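# Close the sandwich with the second bread slice

## Task

Lay the remaining bread slice over the lettuce so the sandwich becomes closed, leave every other item undisturbed, and finish with neither hand touching anything.

## Robot and tools

Robot: two arms, left_arm (carrying a left hand) and right_arm (carrying a right hand, the mirror of the left). Bases in the scene frame: left_arm at (+0.030, +0.227, 0) m, right_arm at (+0.035, -0.235, 0) m, both almost unrotated. A two-camera stand sits behind the arms. Loose objects may occasionally get a small nudge from outside.

Frames: the scene frame has its origin at table-top height halfway between the nominal bases, +z up, +x out over the table, and left_arm on the +y side (image left/right does not follow these names). Fixed cameras and the table use the scene frame. Each arm reports its hand pose, velocities, targets and wrist-camera poses in its own base frame. Motion offsets are taken along the axes of that arm's current Hand target.

Hand point: a point fixed to the palm, 0.05 m in front of it and 0.15 m from the wrist face. Its +z runs along the straight fingers, +y comes out of the palm, +x runs across the palm away from the thumb on the right hand and toward the thumb on the left. Straight fingers reach 0.06 to 0.07 m past the point and lie 0.06 m behind it along -y. A wrist bracket on the little-finger side can collide with things.

The 28-number row (every value in [-1, 1], always all 28 even if one arm is idle): left dx, dy, dz, rx, ry, rz; left little, ring, middle, index, thumb_bend, thumb_turn; left force_limit, speed; then the same 14 for the right arm. The six pose numbers are an offset, not a pose, measured from the Hand target at the start of the action, along that target's axes; 1.0 equals 0.6 m of travel or 180 degrees, and rx, ry, rz form one rotation vector. Every row of one action counts from that same start, so repeating an offset in a new action moves further. Sending six zeros re-requests the current Hand target. The six finger numbers are absolute targets: +1 open/straight, -1 closed/curled; thumb_turn +1 beside the palm, -1 in front of it opposite the fingers. force_limit maps -1 to about 0 N and +1 to 10 N at the fingertip (15 N for the two thumb motors). speed rises from near zero at -1 to full speed at +0.48 and stays full above. To keep a hand unchanged, repeat the eight hand numbers of the last row actually run for it; if none ran yet this scene, use its hand_measured plus hand_force_limit and hand_speed.

Tools:
- execute_actions(actions, cameras): actions is a list of actions, each a list of up to 15 rows, one row per 1/30 s step; fewer rows means the last row is held to fill 15. Images return only for an empty list or when cameras names them.
- move(target, speed, blend, blocking, cameras): target is one 28-number row or a list of up to 15 rows; every row's pose part is an offset from the same starting Hand targets, not from the previous row. speed is top path speed in m/s, 0.002 to 4.3, default 0.25 (turns up to twice that in rad/s), one value or one per target. blend, in m, rounds corners in a list; 0 stops at each. Paths end together and are capped at 10 s. blocking=false returns after about 0.5 s while motion continues. Paths ignore obstacles and the other arm; avoid routing close to an arm's own base.
- wait(seconds 0 to 10): let the scene run, holding commands.
- stop(): brake a running move.
- zoom_image(camera, region=[x0, y0, x1, y1] pixels, top-left origin, at most 504 by 504) on the newest image of that camera.
- show_instructions(): shows reference pages.
- finished_scene(scene): ends the scene irreversibly.
Cameras: cam_head_left, cam_head_right, cam_high, cam_left_wrist, cam_right_wrist, all 504x504.

Results: end_effector_position (m) and end_effector_quat_wxyz per arm in its base frame; Hand target, the commanded pose after clipping, from which the next offsets count; joint positions, velocities (may read within noise) and torques (include gravity, have offsets and noise); motor temperatures; hand_measured, hand_stopped_by (moving, target, force, stalled, fault) and hand_load_n (positive when pushed open), each in finger-number order, plus hand_force_limit and hand_speed. A move adds a move: line with its ending (done, off_target, moving, held, fault) and limits (paced = pose clipped, held = steps withheld). Done means within 10 mm and 2 degrees; neither done nor off_target tells you about contact.

Behaviour: orientation commands are clipped to 40 degrees from the measured one per step. Hands often rest 1 to 3 cm (sometimes 5) short, usually low, without any contact; a new command, even zeros, asks again, or send the remaining distance. Tracking is loose; small turns can shift the hand point. A blocked arm keeps pushing until commanded back past its hand point.

Gripping: with the thumb in front of the palm, the hand closes on things about 0.035 to 0.065 m thick, or a handle down to 0.025 m. Motors start only when their target changes by 0.002 or more, then lock on reaching target or force_limit. For a soft grip close at speed -0.94 or slower. A lost grip shows as hand_load_n near 0. To squeeze harder, raise force_limit and send a more closed target; to loosen, send a more open one.

Avoid: dropping the bread, releasing things still moving, knocking anything off the table or leaving it off, fast or hard contact with fixed or heavy items, arms or hands pressing on each other, overloading fingers, and motor overheating (MOTOR HOT near 85 °C; at 100 °C the arm collapses for 30 to 60 s) from long loaded or stretched holds.

Each tool is called after "Emit:" as name(argument=value, ...) on one line, values as JSON.

Reference images:

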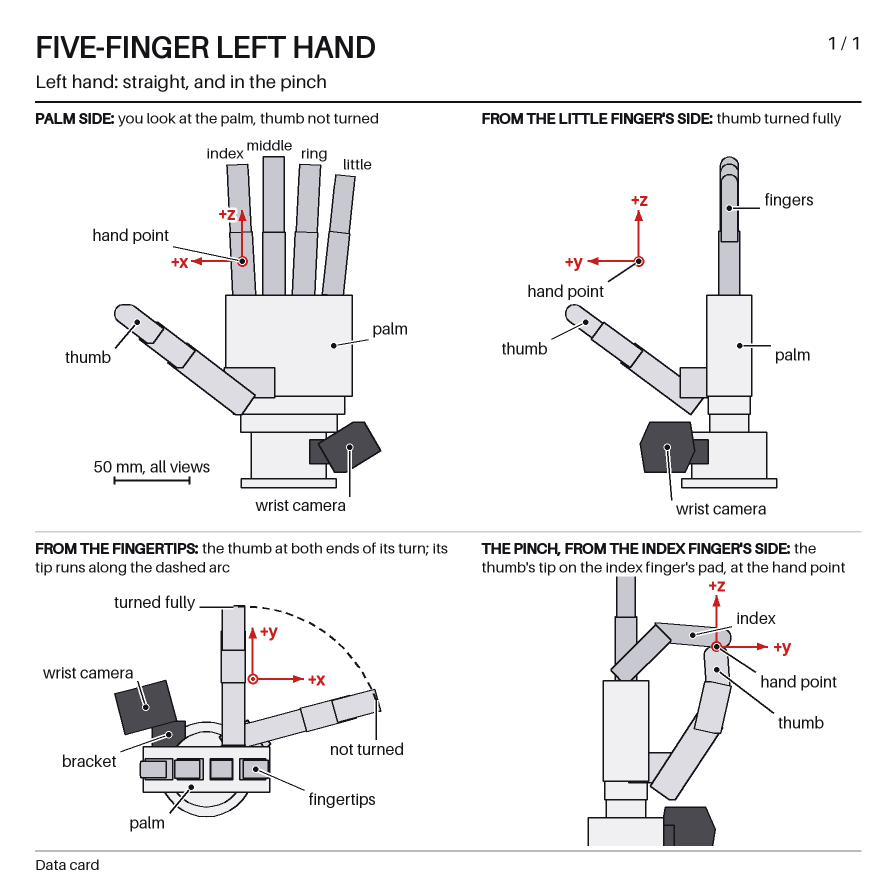

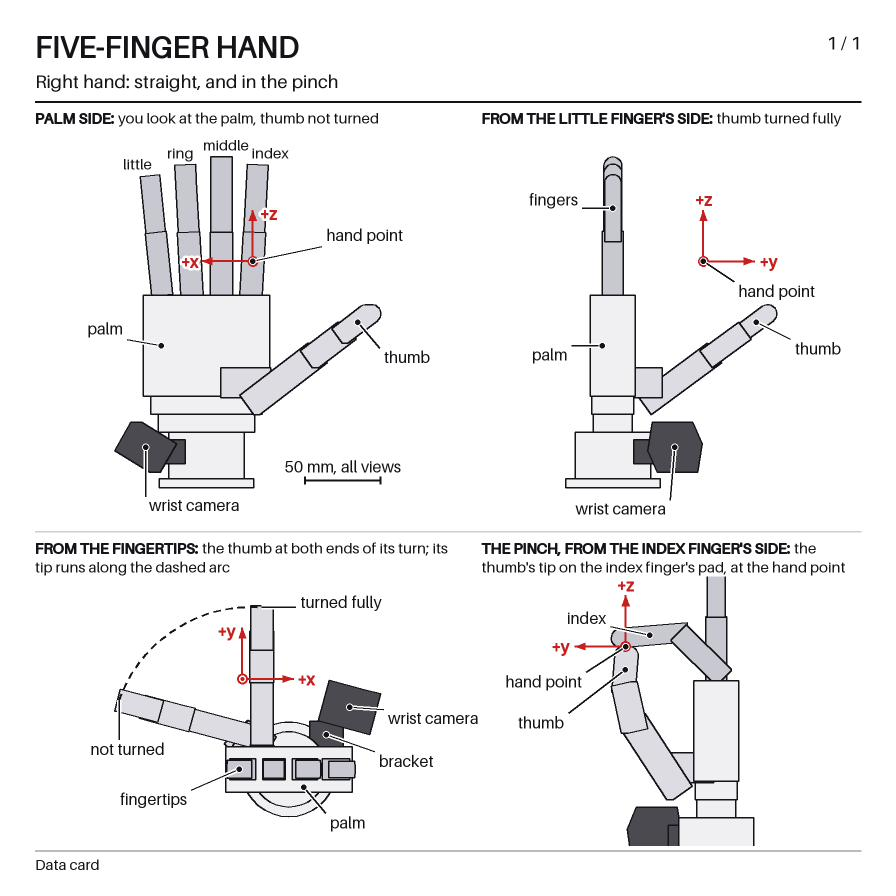

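## Session

Emit:
execute_actions(actions=[])

Emit:
zoom_image(camera="cam_high", region=[100, 90, 400, 290])

Scene clock: 0.00 s.
left_arm: end_effector_position=(+0.5630, -0.0022, +0.1572) hand_measured=(+1.000, +1.000, +1.000, +1.000, +1.000, +1.000) hand_load_n=(+0.0, +0.0, +0.0, +0.0, +0.0, +0.5) hand_stopped_by=(target, target, target, target, target, target) hand_force_limit=0.00 hand_speed=-0.80 end_effector_quat_wxyz=(+0.025, +0.957, -0.015, +0.288) | right_arm: end_effector_position=(+0.4522, +0.0871, +0.2584) hand_measured=(+1.000, +1.000, +1.000, +1.000, +1.000, +1.000) hand_load_n=(+0.0, +0.0, +0.0, +0.0, +0.0, +0.0) hand_stopped_by=(target, target, target, target, target, target) hand_force_limit=0.00 hand_speed=-0.80 end_effector_quat_wxyz=(+0.103, +0.994, +0.015, +0.024)
Joint positions: left_arm=[0.16 1.462 1.052 -0.591 0.143 -1.421] | right_arm=[0.378 1.671 1.699 -1.627 0.211 -1.221]
Joint velocities: within noise
Joint torques (N m): no reading
Motor temperatures (°C): left_arm=[26 25 29 25 24 24] | right_arm=[28 27 27 24 22 26]
Heat: left arm: hottest elbow 29 °C; right arm: hottest waist 28 °C.
Hand target: left_arm +0.5719, -0.0008, +0.1709; +0.022, +0.953, -0.016, +0.302 | right_arm +0.4570, +0.0890, +0.2650; +0.099, +0.994, +0.014, +0.034

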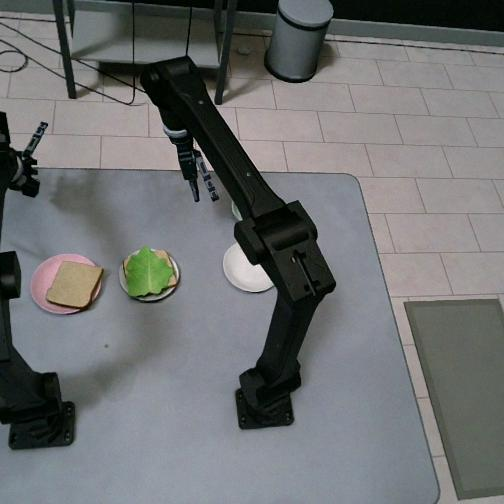

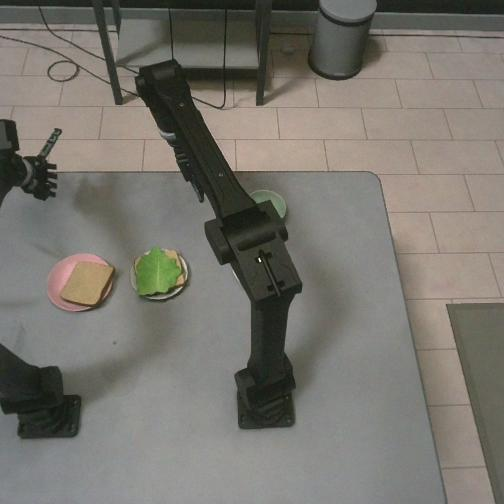

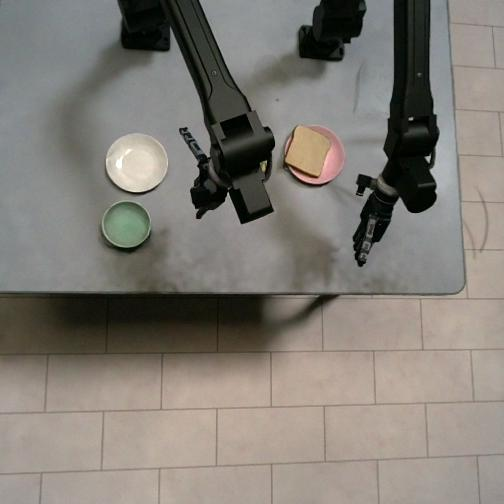

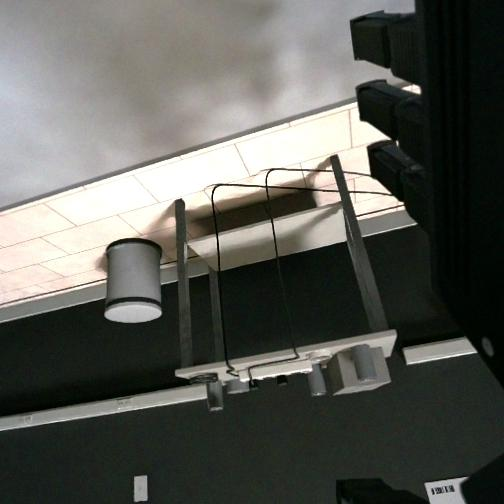

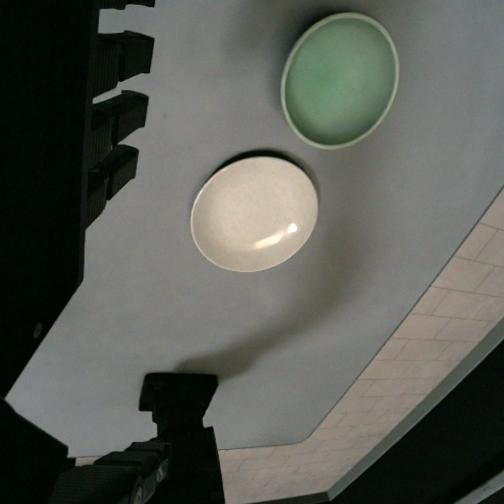

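Scaled by 1.680.

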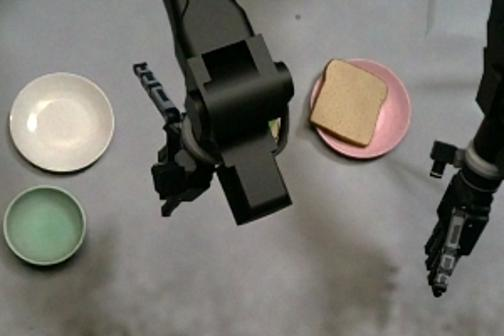

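Emit:
zoom_image(camera="cam_high", region=[270, 110, 360, 200])

Emit:
zoom_image(camera="cam_head_right", region=[30, 230, 200, 330])

Emit:
zoom_image(camera="cam_head_left", region=[20, 230, 190, 330])

Scaled by 5.600.

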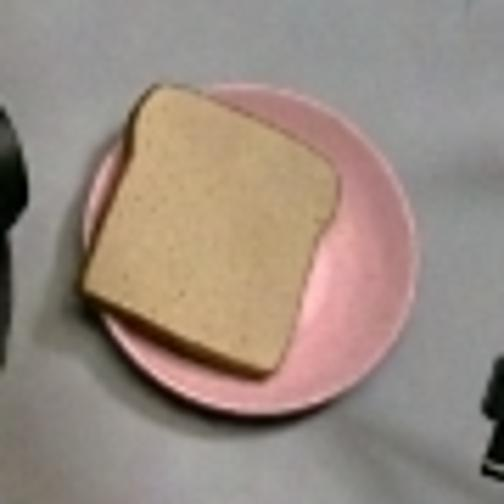

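Scaled by 2.965.

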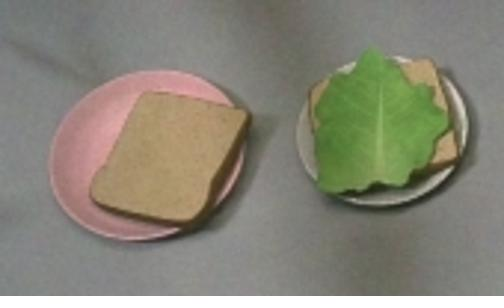

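Scaled by 2.965.

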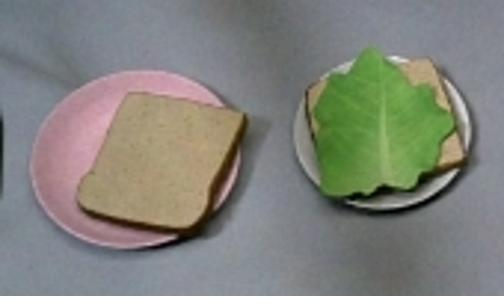

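Emit:
move(target=[[-0.0503,-0.452,-0.3167,0.096,0.0053,-0.136,1,1,1,1,1,1,0,-0.8,0,0,0,0,0,0,-1,-1,0.82,0.82,1,-1,0,0],[-0.0503,-0.452,-0.3167,0.096,0.0053,-0.136,1,1,1,1,1,1,0,-0.8,-0.2217,-0.556,0.0172,0.2736,0.0205,0.1667,-1,-1,0.82,0.82,1,-1,0,0]], speed=0.3, cameras=["all"])

Emit:
zoom_image(camera="cam_head_right", region=[20, 220, 120, 320])

Emit:
zoom_image(camera="cam_high", region=[270, 100, 370, 200])

Scene clock: 30.43 s.
left_arm: end_effector_position=(+0.4430, +0.2728, +0.2788) hand_measured=(+1.000, +1.000, +1.000, +1.000, +1.000, +1.000) hand_load_n=(+0.0, +0.0, +0.0, +0.0, +0.0, +0.0) hand_stopped_by=(target, target, target, target, target, target) hand_force_limit=0.00 hand_speed=-0.80 end_effector_quat_wxyz=(-0.049, +0.928, +0.237, +0.283) | right_arm: end_effector_position=(+0.3188, +0.4038, +0.1709) hand_measured=(-1.000, -1.000, +0.820, +0.820, +1.000, -1.000) hand_load_n=(+0.0, +0.5, +0.0, +0.0, +0.0, +0.0) hand_stopped_by=(target, target, target, target, target, target) hand_force_limit=0.00 hand_speed=0.00 end_effector_quat_wxyz=(-0.319, +0.919, -0.219, +0.074)
Joint positions: left_arm=[0.741 1.283 1.208 -0.937 0.173 -1.379] | right_arm=[0.803 1.434 1.182 -0.676 -0.187 -0.238]
Joint torques (N m): left_arm=[0.67 -9.29 12.98 0.79 0.3 0.08] | right_arm=[-0.85 -14.39 7.87 2.58 -0.09 0.19]
Heat: left arm: hottest elbow 31 °C; right arm: hottest elbow 29 °C.
Hand target: left_arm +0.4502, +0.2806, +0.2999; -0.057, +0.925, +0.231, +0.297 | right_arm +0.3177, +0.4091, +0.1800; -0.331, +0.914, -0.220, +0.079
Off the commanded pose: left_arm 0.024 m, 2 deg | right_arm 0.011 m, 2 deg.
move: off_target (left_arm, right_arm)

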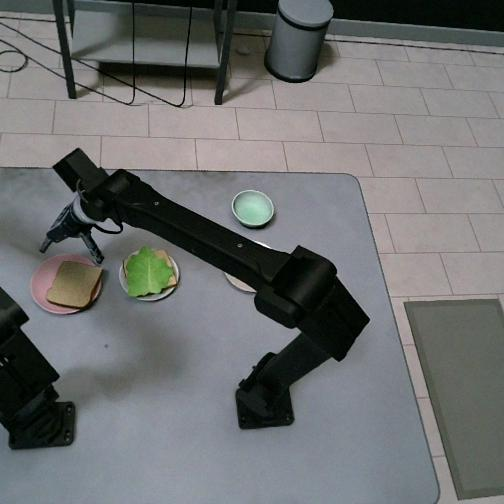

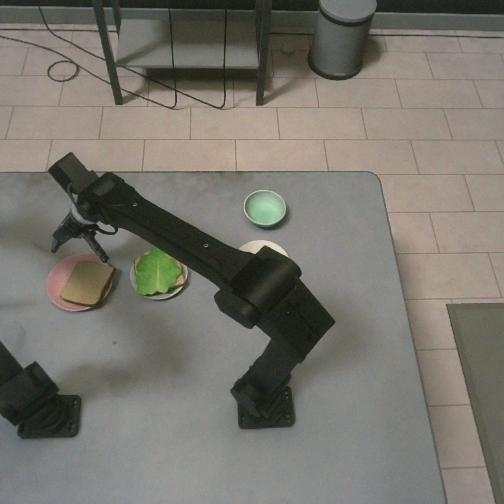

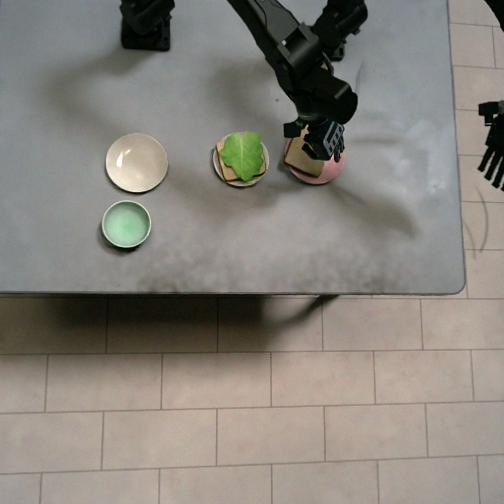

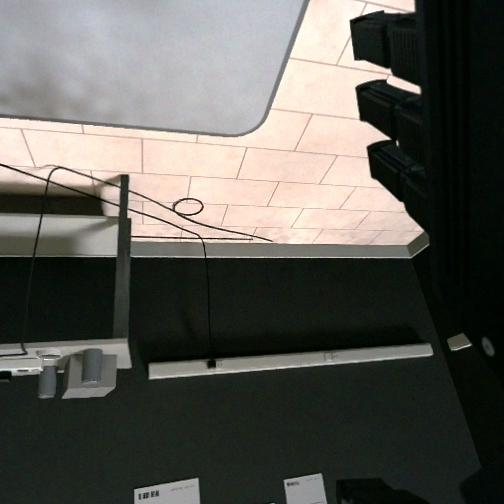

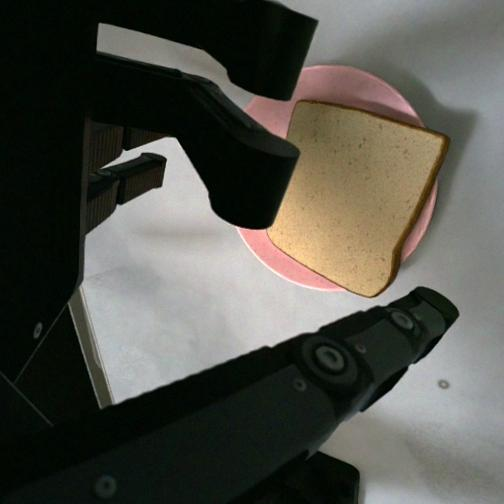

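Scaled by 5.040.

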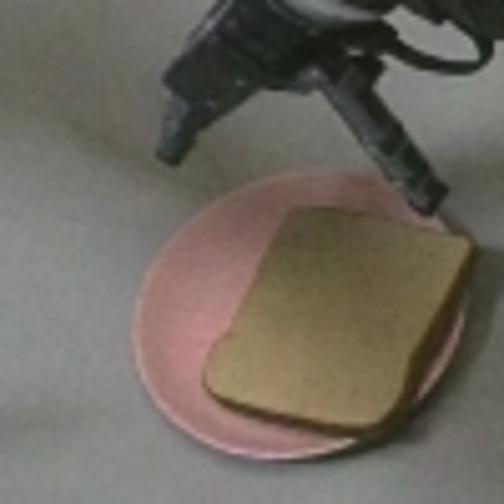

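Scaled by 5.040.

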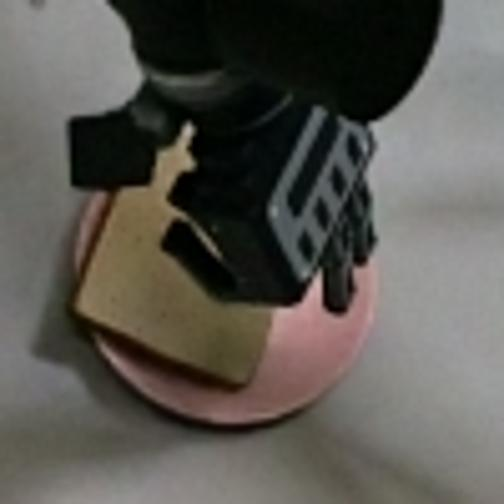

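Emit:
move(target=[0,0,0,0,0,0,1,1,1,1,1,1,0,-0.8,-0.0197,0.0905,0.135,0,0,0,-1,-1,0.82,0.82,1,-1,0,0], speed=0.12, cameras=["cam_head_right","cam_high"])

Scene clock: 55.97 s.
left_arm: end_effector_position=(+0.4430, +0.2728, +0.2788) hand_measured=(+1.000, +1.000, +1.000, +1.000, +1.000, +1.000) hand_load_n=(+0.0, +0.0, +0.0, +0.0, +0.0, +0.0) hand_stopped_by=(target, target, target, target, target, target) hand_force_limit=0.00 hand_speed=-0.80 end_effector_quat_wxyz=(-0.049, +0.928, +0.237, +0.283) | right_arm: end_effector_position=(+0.3137, +0.4158, +0.0854) hand_measured=(-1.000, -1.000, +0.820, +0.820, +1.000, -1.000) hand_load_n=(+0.0, +0.0, +0.0, +0.0, +0.0, +0.0) hand_stopped_by=(target, target, target, target, target, target) hand_force_limit=0.00 hand_speed=0.00 end_effector_quat_wxyz=(-0.328, +0.916, -0.219, +0.081)
Joint positions: left_arm=[0.741 1.283 1.208 -0.937 0.173 -1.379] | right_arm=[0.83 1.518 1.026 -0.408 -0.167 -0.213]
Joint torques (N m): left_arm=[0.56 -9.35 12.94 0.77 0.31 0.09] | right_arm=[-0.5 -12.51 7.45 2.51 -0.07 0.2]
Motor temperatures (°C): left_arm=[26 25 35 26 24 24] | right_arm=[28 28 29 24 22 26]
Heat: left arm: hottest elbow 35 °C; right arm: hottest elbow 29 °C.
Hand target: left_arm +0.4502, +0.2806, +0.2999; -0.057, +0.925, +0.231, +0.297 | right_arm +0.3117, +0.4236, +0.0830; -0.331, +0.914, -0.220, +0.079
Off the commanded pose: left_arm 0.024 m, 2 deg | right_arm 0.008 m, 1 deg.
move: off_target (left_arm)
Images, in order (width x height): cam_head_right 504x504, cam_high 504x504.

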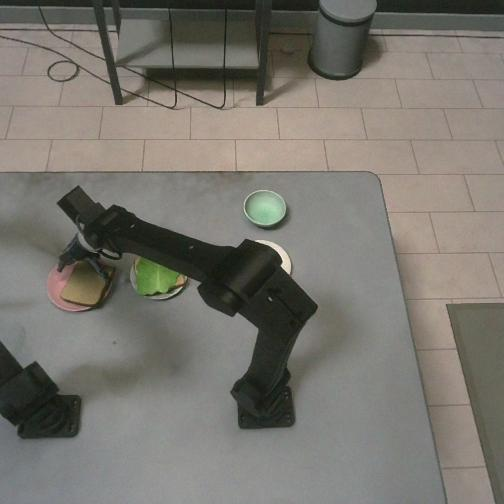

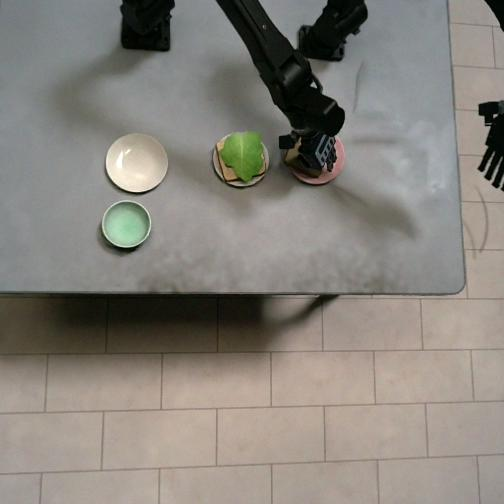

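Emit:
zoom_image(camera="cam_head_right", region=[30, 220, 130, 320])

Emit:
zoom_image(camera="cam_high", region=[260, 110, 360, 210])

Scaled by 5.040.

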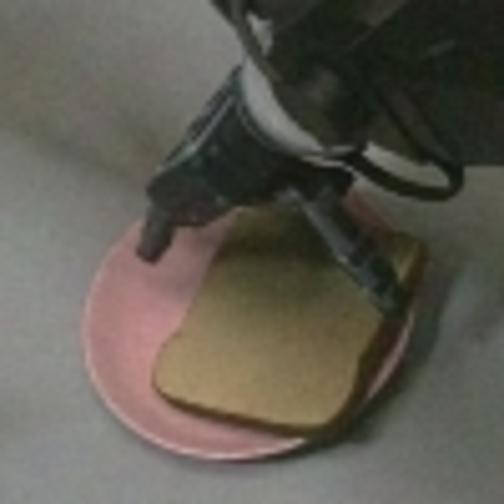

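Scaled by 5.040.

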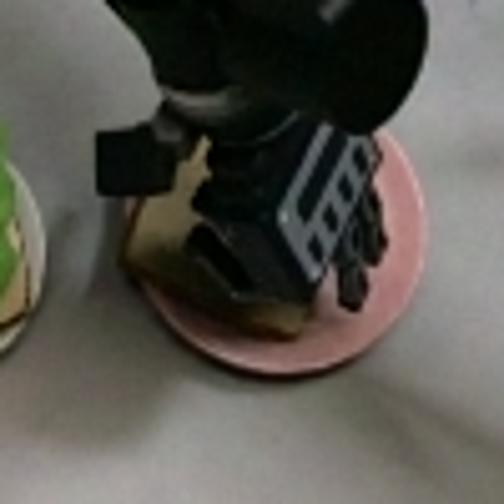

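Emit:
move(target=[0,0,0,0,0,0,1,1,1,1,1,1,0,-0.8,0.0023,0.0348,0.0447,0,0,0,-1,-1,0.82,0.82,1,-1,0,0], speed=0.08, cameras=["cam_head_right","cam_high"])

Emit:
zoom_image(camera="cam_head_right", region=[30, 220, 130, 320])

Scene clock: 85.07 s.
left_arm: end_effector_position=(+0.4430, +0.2728, +0.2788) hand_measured=(+1.000, +1.000, +1.000, +1.000, +1.000, +1.000) hand_load_n=(+0.0, +0.0, +0.0, +0.0, +0.0, +0.0) hand_stopped_by=(target, target, target, target, target, target) hand_force_limit=0.00 hand_speed=-0.80 end_effector_quat_wxyz=(-0.049, +0.928, +0.237, +0.283) | right_arm: end_effector_position=(+0.3163, +0.4186, +0.0563) hand_measured=(-1.000, -1.000, +0.820, +0.820, +1.000, -1.000) hand_load_n=(+0.0, +0.0, +0.0, +0.0, +0.0, +0.0) hand_stopped_by=(target, target, target, target, target, target) hand_force_limit=0.00 hand_speed=0.00 end_effector_quat_wxyz=(-0.332, +0.914, -0.218, +0.083)
Joint positions: left_arm=[0.741 1.283 1.208 -0.937 0.173 -1.379] | right_arm=[0.83 1.565 0.989 -0.314 -0.166 -0.213]
Joint torques (N m): left_arm=[0.73 -9.47 12.97 0.76 0.3 0.08] | right_arm=[-0.73 -12.34 6.9 2.63 -0.14 0.18]
Heat: left arm: hottest elbow 37 °C; right arm: hottest elbow 30 °C.
Hand target: left_arm +0.4502, +0.2806, +0.2999; -0.057, +0.925, +0.231, +0.297 | right_arm +0.3135, +0.4240, +0.0490; -0.331, +0.914, -0.220, +0.079
Off the commanded pose: left_arm 0.024 m, 2 deg | right_arm 0.009 m, 0 deg.
move: off_target (left_arm)
Images, in order (width x height): cam_head_right 504x504, cam_high 504x504.

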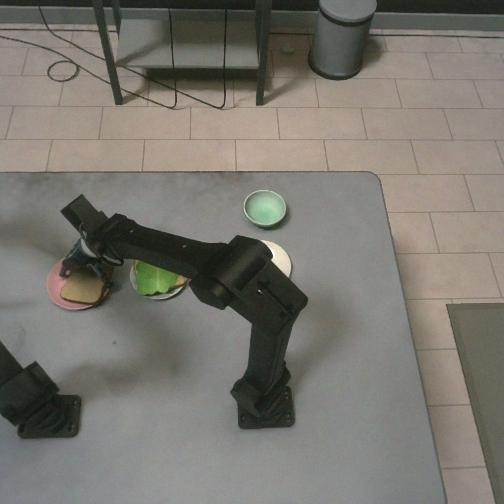

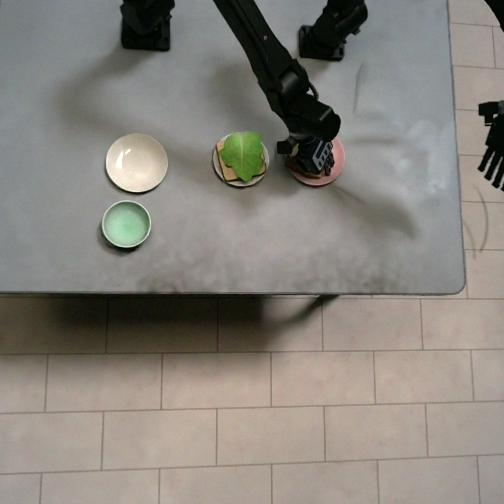

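Scaled by 5.040.

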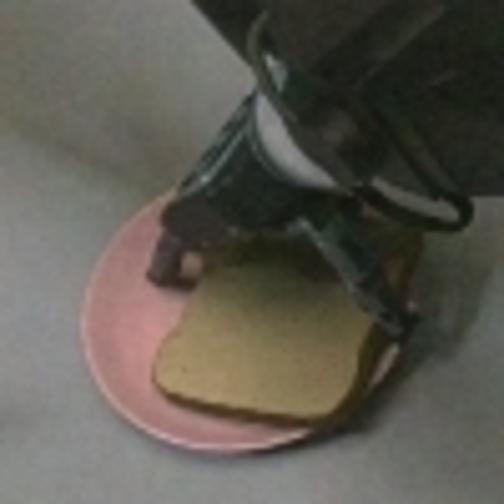

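Emit:
move(target=[0,0,0,0,0,0,1,1,1,1,1,1,0,-0.8,0,0,0,0,0,0,-1,-1,0.5,0.5,0.65,-1,0.1,-0.85], speed=0.08, cameras=["cam_head_right"])

Emit:
zoom_image(camera="cam_head_right", region=[30, 220, 130, 320])

Scene clock: 92.70 s.
left_arm: end_effector_position=(+0.4430, +0.2728, +0.2788) hand_measured=(+1.000, +1.000, +1.000, +1.000, +1.000, +1.000) hand_load_n=(+0.0, +0.0, +0.0, +0.0, +0.0, +0.0) hand_stopped_by=(target, target, target, target, target, target) hand_force_limit=0.00 hand_speed=-0.80 end_effector_quat_wxyz=(-0.049, +0.928, +0.237, +0.283) | right_arm: end_effector_position=(+0.3166, +0.4190, +0.0564) hand_measured=(-1.000, -1.000, +0.670, +0.600, +0.914, -1.000) hand_load_n=(+0.0, +0.0, +5.0, +5.5, +11.0, +1.0) hand_stopped_by=(target, target, force, force, force, target) hand_force_limit=0.10 hand_speed=-0.85 end_effector_quat_wxyz=(-0.332, +0.914, -0.218, +0.084)
Joint positions: left_arm=[0.741 1.283 1.208 -0.937 0.173 -1.379] | right_arm=[0.83 1.565 0.989 -0.312 -0.166 -0.213]
Joint torques (N m): left_arm=[0.62 -9.29 12.97 0.76 0.3 0.08] | right_arm=[-0.67 -12.34 6.9 2.54 -0.14 0.18]
Heat: left arm: hottest elbow 37 °C; right arm: hottest elbow 31 °C.
Hand target: left_arm +0.4502, +0.2806, +0.2999; -0.057, +0.925, +0.231, +0.297 | right_arm +0.3135, +0.4240, +0.0491; -0.331, +0.914, -0.220, +0.079
Off the commanded pose: left_arm 0.024 m, 2 deg | right_arm 0.009 m, 1 deg.
move: off_target (left_arm)
Images, in order (width x height): cam_head_right 504x504.

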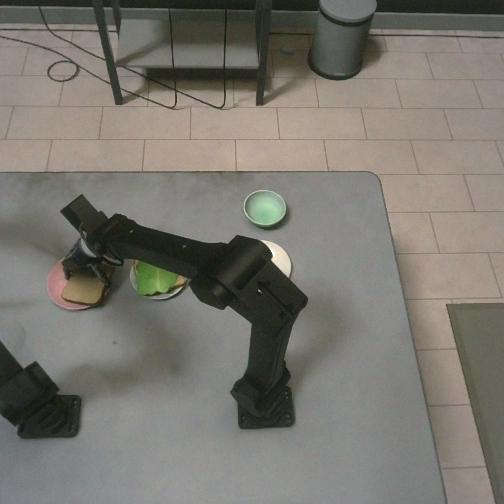

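Scaled by 5.040.

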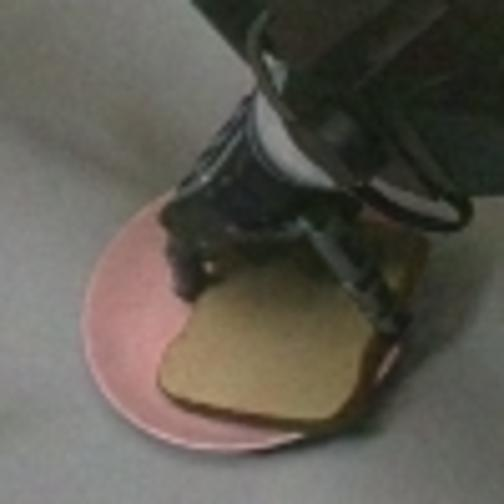

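Emit:
move(target=[0,0,0,0,0,0,1,1,1,1,1,1,0,-0.8,0,-0.128,-0.1536,0,0,0,-1,-1,0.5,0.5,0.65,-1,0.1,-0.85], speed=0.2, cameras=["cam_head_right","cam_high","cam_right_wrist"])

Emit:
zoom_image(camera="cam_head_right", region=[30, 180, 210, 320])

Emit:
zoom_image(camera="cam_high", region=[200, 90, 360, 210])

Scene clock: 100.53 s.
left_arm: end_effector_position=(+0.4430, +0.2728, +0.2788) hand_measured=(+1.000, +1.000, +1.000, +1.000, +1.000, +1.000) hand_load_n=(+0.0, +0.0, +0.0, +0.0, +0.0, +0.0) hand_stopped_by=(target, target, target, target, target, target) hand_force_limit=0.00 hand_speed=-0.80 end_effector_quat_wxyz=(-0.049, +0.928, +0.237, +0.283) | right_arm: end_effector_position=(+0.3089, +0.4105, +0.1516) hand_measured=(-1.000, -1.000, +0.670, +0.600, +0.914, -1.000) hand_load_n=(+0.0, +0.0, +4.5, +5.5, +11.0, +1.0) hand_stopped_by=(target, target, force, force, force, target) hand_force_limit=0.10 hand_speed=-0.85 end_effector_quat_wxyz=(-0.318, +0.919, -0.221, +0.076)
Joint positions: left_arm=[0.741 1.283 1.208 -0.937 0.173 -1.379] | right_arm=[0.83 1.441 1.137 -0.617 -0.166 -0.213]
Joint torques (N m): left_arm=[0.79 -9.29 12.96 0.76 0.3 0.1] | right_arm=[-0.67 -12.81 10.91 1.48 -0.16 0.18]
Heat: left arm: hottest elbow 37 °C; right arm: hottest elbow 31 °C.
Hand target: left_arm +0.4502, +0.2806, +0.2999; -0.057, +0.925, +0.231, +0.297 | right_arm +0.3135, +0.4239, +0.1690; -0.331, +0.914, -0.220, +0.079
Off the commanded pose: left_arm 0.024 m, 2 deg | right_arm 0.022 m, 2 deg.
move: off_target (left_arm, right_arm)
Images, in order (width x height): cam_head_right 504x504, cam_high 504x504, cam_right_wrist 504x504.

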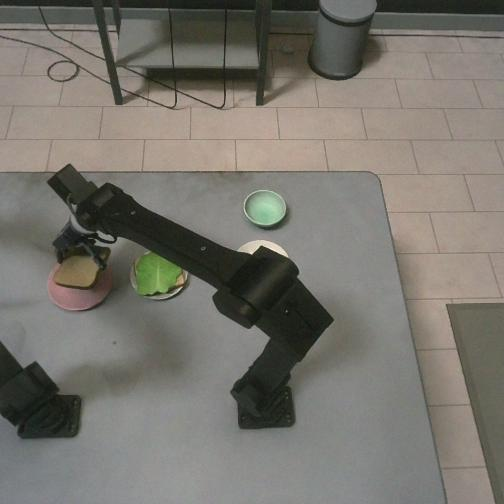

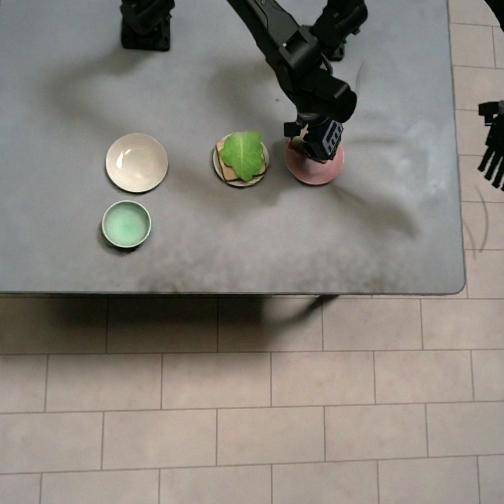

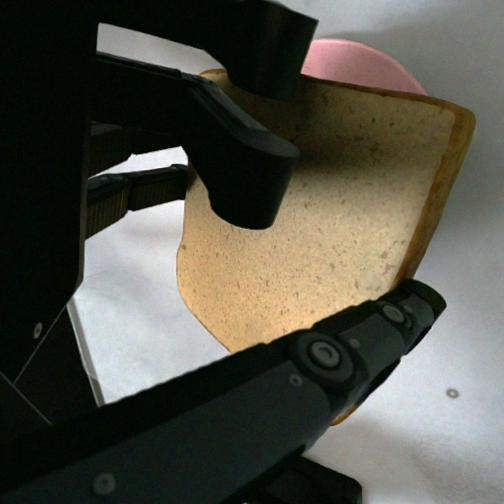

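Scaled by 2.800.

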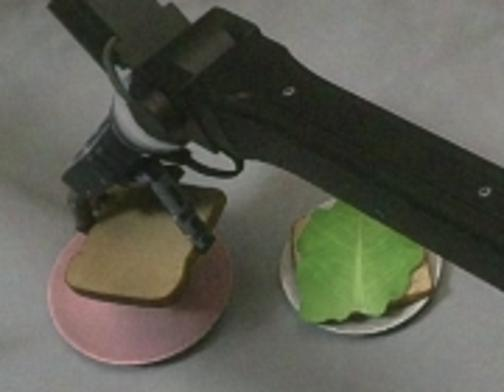

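Scaled by 3.150.

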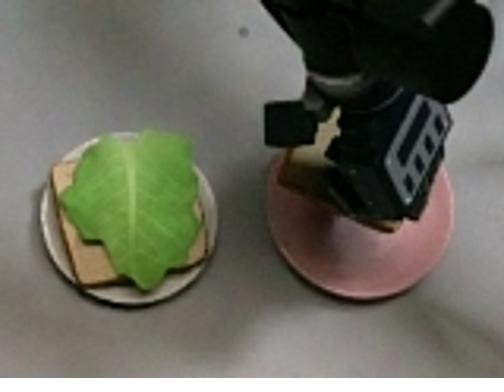

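Emit:
zoom_image(camera="cam_high", region=[205, 122, 275, 192])

Emit:
zoom_image(camera="cam_head_right", region=[120, 235, 200, 315])

Emit:
zoom_image(camera="cam_head_right", region=[40, 230, 120, 310])

Scaled by 7.200.

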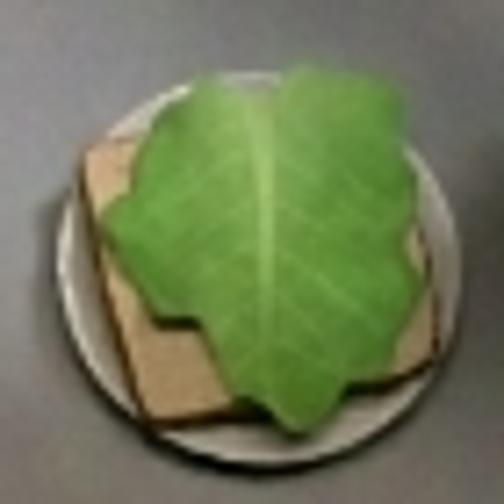

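Scaled by 6.300.

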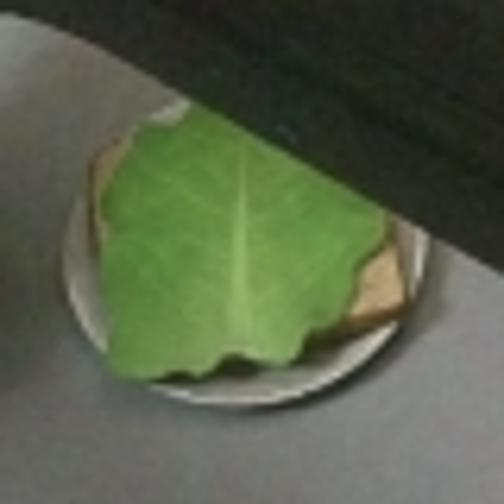

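Scaled by 6.300.

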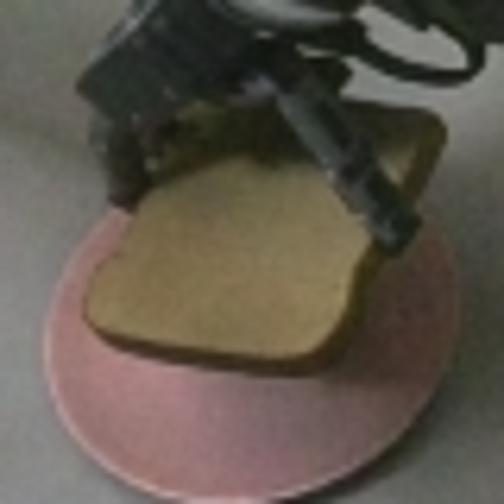

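Emit:
move(target=[0,0,0,0,0,0,1,1,1,1,1,1,0,-0.8,0.1803,0.1943,-0.1543,0.049,-0.1322,-0.1355,-1,-1,0.5,0.5,0.65,-1,0.1,-0.85], speed=0.15, cameras=["all"])

Emit:
zoom_image(camera="cam_high", region=[190, 90, 310, 210])

Emit:
zoom_image(camera="cam_head_right", region=[100, 215, 220, 335])

Scene clock: 138.97 s.
left_arm: end_effector_position=(+0.4430, +0.2728, +0.2788) hand_measured=(+1.000, +1.000, +1.000, +1.000, +1.000, +1.000) hand_load_n=(+0.0, +0.0, +0.0, +0.0, +0.0, +0.0) hand_stopped_by=(target, target, target, target, target, target) hand_force_limit=0.00 hand_speed=-0.80 end_effector_quat_wxyz=(-0.049, +0.928, +0.237, +0.283) | right_arm: end_effector_position=(+0.3260, +0.2396, +0.1536) hand_measured=(-1.000, -1.000, +0.670, +0.600, +0.914, -1.000) hand_load_n=(+0.0, +0.0, +5.0, +5.5, +11.0, +1.0) hand_stopped_by=(target, target, force, force, force, target) hand_force_limit=0.10 hand_speed=-0.85 end_effector_quat_wxyz=(-0.408, +0.911, +0.049, -0.038)
Joint positions: left_arm=[0.741 1.283 1.208 -0.937 0.173 -1.379] | right_arm=[0.357 1.386 1.075 -1.029 -0.821 -1.219]
Joint torques (N m): left_arm=[0.67 -9.35 12.98 0.75 0.31 0.09] | right_arm=[-2.08 -9.93 10.54 0.54 -1 -0.1]
Heat: left arm: hottest elbow 38 °C; right arm: hottest elbow 32 °C.
Hand target: left_arm +0.4502, +0.2806, +0.2999; -0.057, +0.925, +0.231, +0.297 | right_arm +0.3421, +0.2422, +0.1653; -0.413, +0.909, +0.056, -0.025
Off the commanded pose: left_arm 0.024 m, 2 deg | right_arm 0.020 m, 2 deg.
move: off_target (left_arm, right_arm)

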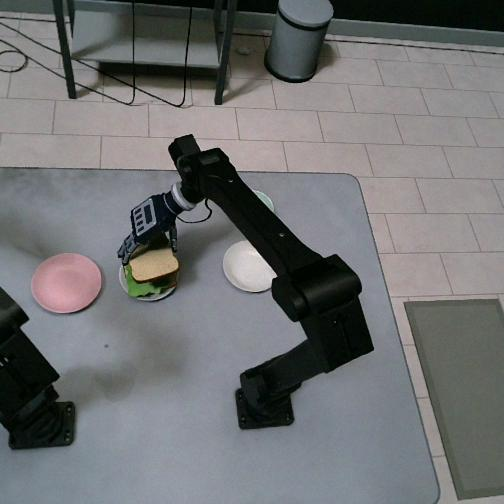

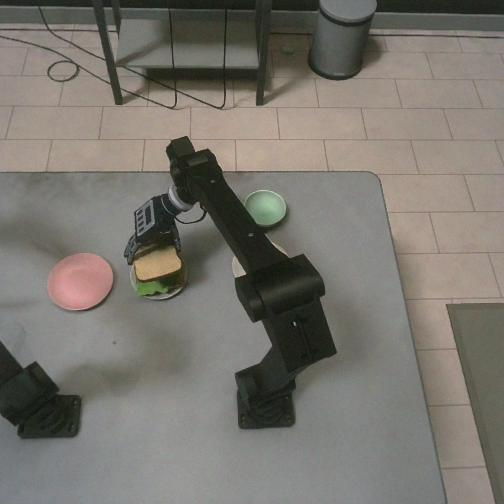

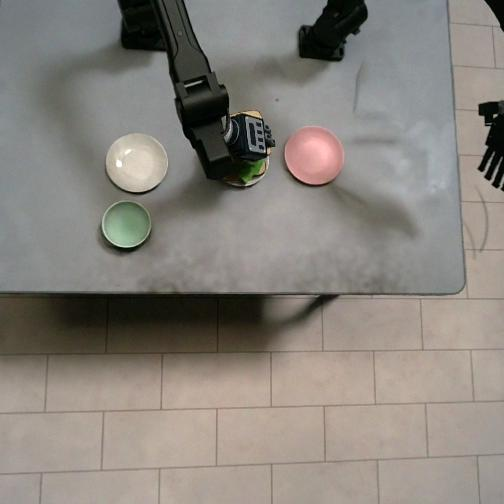

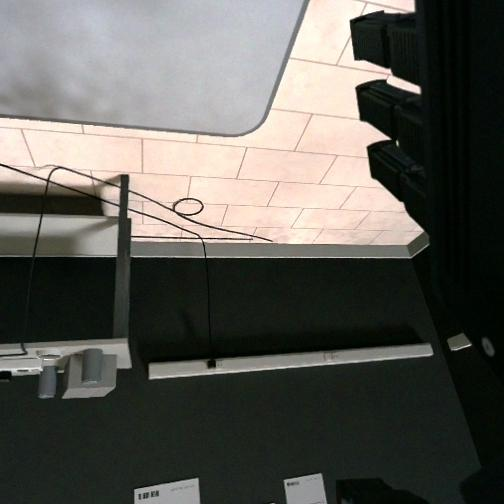

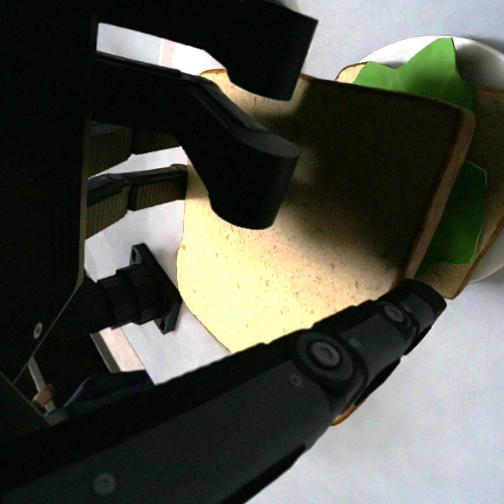

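Scaled by 4.200.

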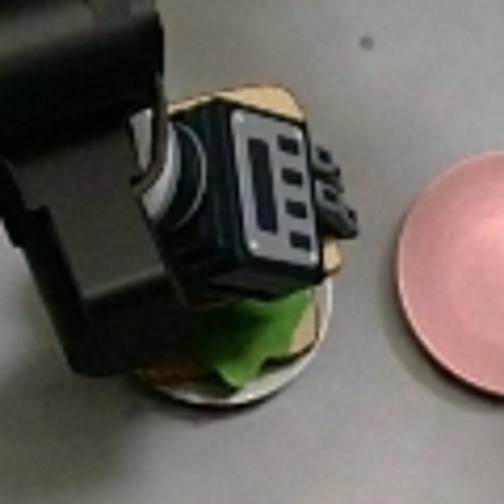

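Scaled by 4.200.

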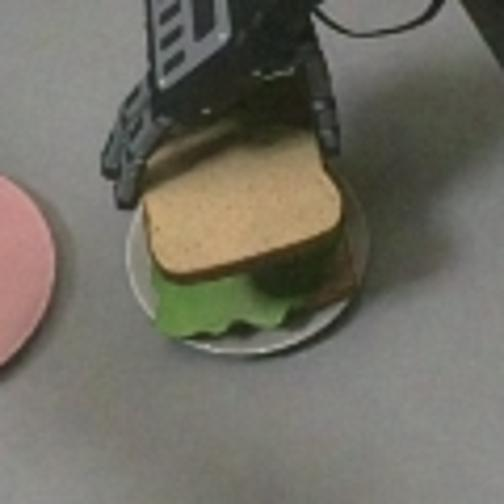

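Emit:
move(target=[0,0,0,0,0,0,1,1,1,1,1,1,0,-0.8,-0.001,0.0916,0.0709,0,0,0,-1,-1,0.5,0.5,0.65,-1,0.1,-0.85], speed=0.12, cameras=["cam_head_right","cam_head_left","cam_high","cam_right_wrist"])

Emit:
zoom_image(camera="cam_high", region=[190, 90, 310, 210])

Emit:
zoom_image(camera="cam_head_right", region=[100, 215, 220, 335])

Emit:
zoom_image(camera="cam_head_left", region=[90, 215, 210, 335])

Scene clock: 163.40 s.
left_arm: end_effector_position=(+0.4430, +0.2728, +0.2788) hand_measured=(+1.000, +1.000, +1.000, +1.000, +1.000, +1.000) hand_load_n=(+0.0, +0.0, +0.0, +0.0, +0.0, +0.0) hand_stopped_by=(target, target, target, target, target, target) hand_force_limit=0.00 hand_speed=-0.80 end_effector_quat_wxyz=(-0.049, +0.928, +0.237, +0.283) | right_arm: end_effector_position=(+0.3349, +0.2403, +0.0980) hand_measured=(-1.000, -1.000, +0.670, +0.600, +0.914, -1.000) hand_load_n=(+0.0, +0.0, +5.0, +5.5, +11.0, +0.5) hand_stopped_by=(target, target, force, force, force, target) hand_force_limit=0.10 hand_speed=-0.85 end_effector_quat_wxyz=(-0.410, +0.910, +0.054, -0.033)
Joint positions: left_arm=[0.741 1.283 1.208 -0.937 0.173 -1.379] | right_arm=[0.352 1.46 0.994 -0.87 -0.823 -1.233]
Joint torques (N m): left_arm=[0.5 -9.29 12.96 0.76 0.3 0.09] | right_arm=[-2.37 -10.99 6.99 1.55 -0.99 -0.1]
Heat: left arm: hottest elbow 39 °C; right arm: hottest elbow 33 °C.
Hand target: left_arm +0.4502, +0.2806, +0.2999; -0.057, +0.925, +0.231, +0.297 | right_arm +0.3422, +0.2381, +0.0960; -0.413, +0.909, +0.056, -0.025
Off the commanded pose: left_arm 0.024 m, 2 deg | right_arm 0.008 m, 1 deg.
move: off_target (left_arm)
Images, in order (width x height): cam_head_left 504x504, cam_head_right 504x504, cam_high 504x504, cam_right_wrist 504x504.

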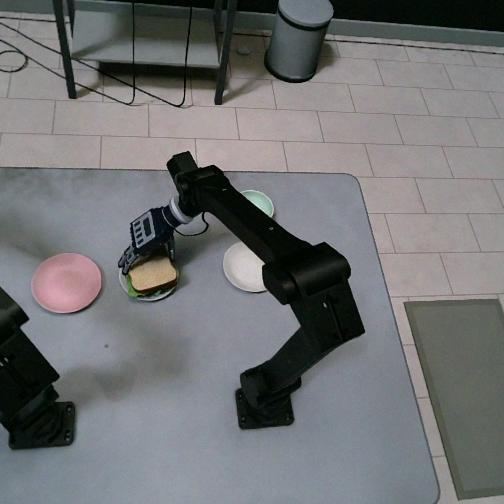

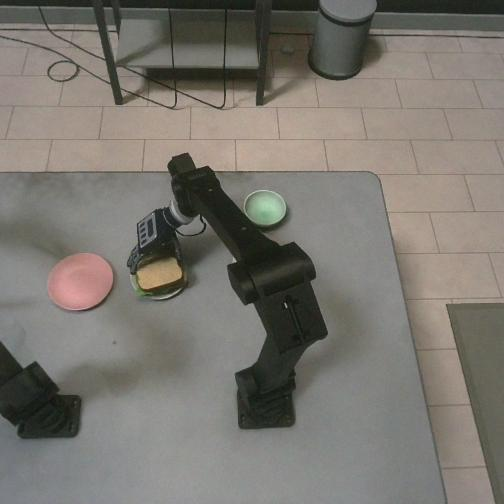

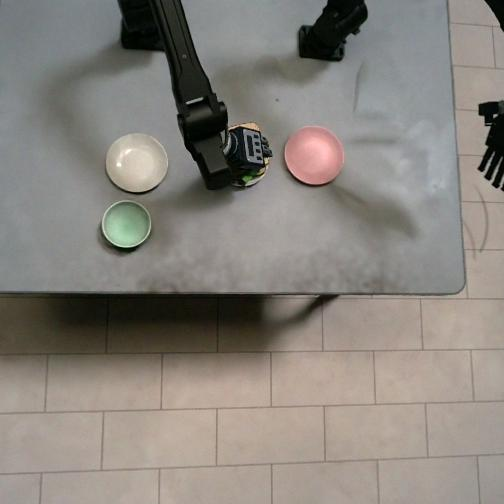

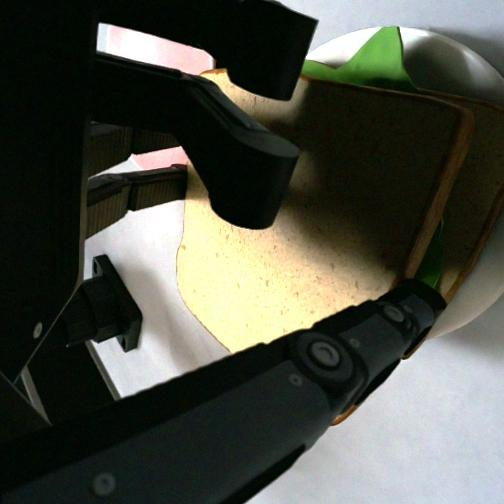

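Scaled by 4.200.

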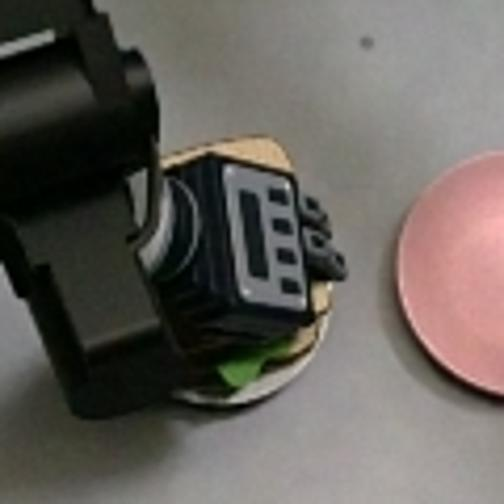

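Scaled by 4.200.

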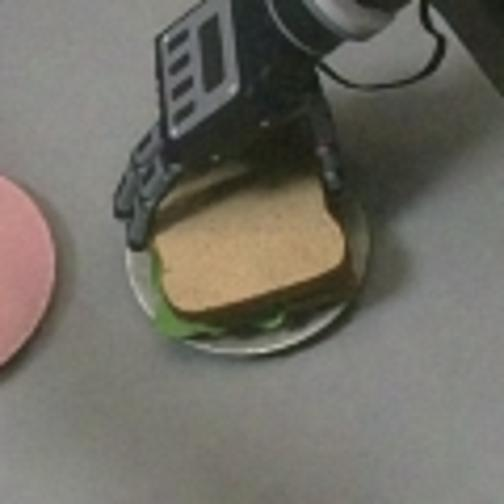

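Scaled by 4.200.

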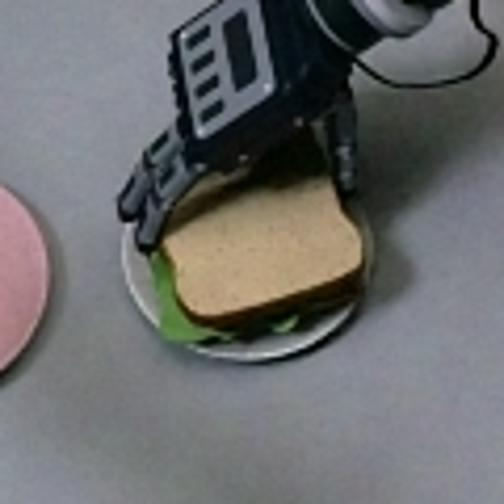

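Emit:
zoom_image(camera="cam_head_right", region=[125, 245, 195, 305])

Emit:
zoom_image(camera="cam_head_left", region=[115, 245, 185, 305])

Emit:
zoom_image(camera="cam_high", region=[220, 115, 280, 195])

Scaled by 7.200.

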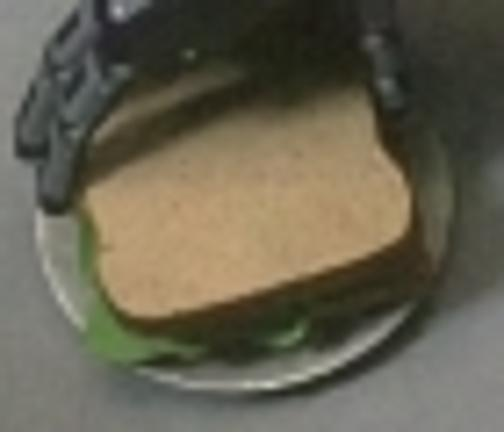

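Scaled by 7.200.

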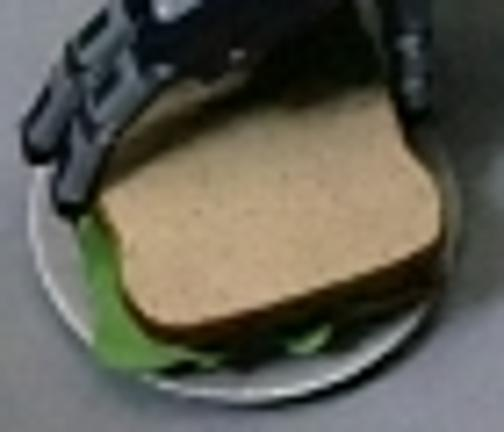

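Scaled by 6.300.

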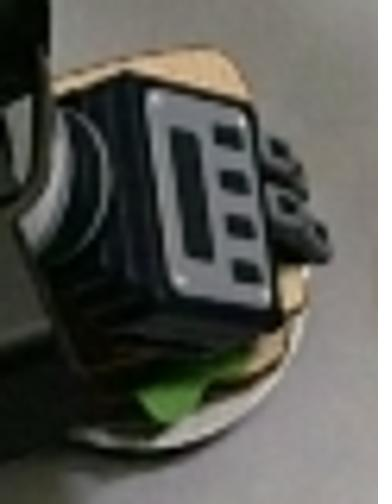

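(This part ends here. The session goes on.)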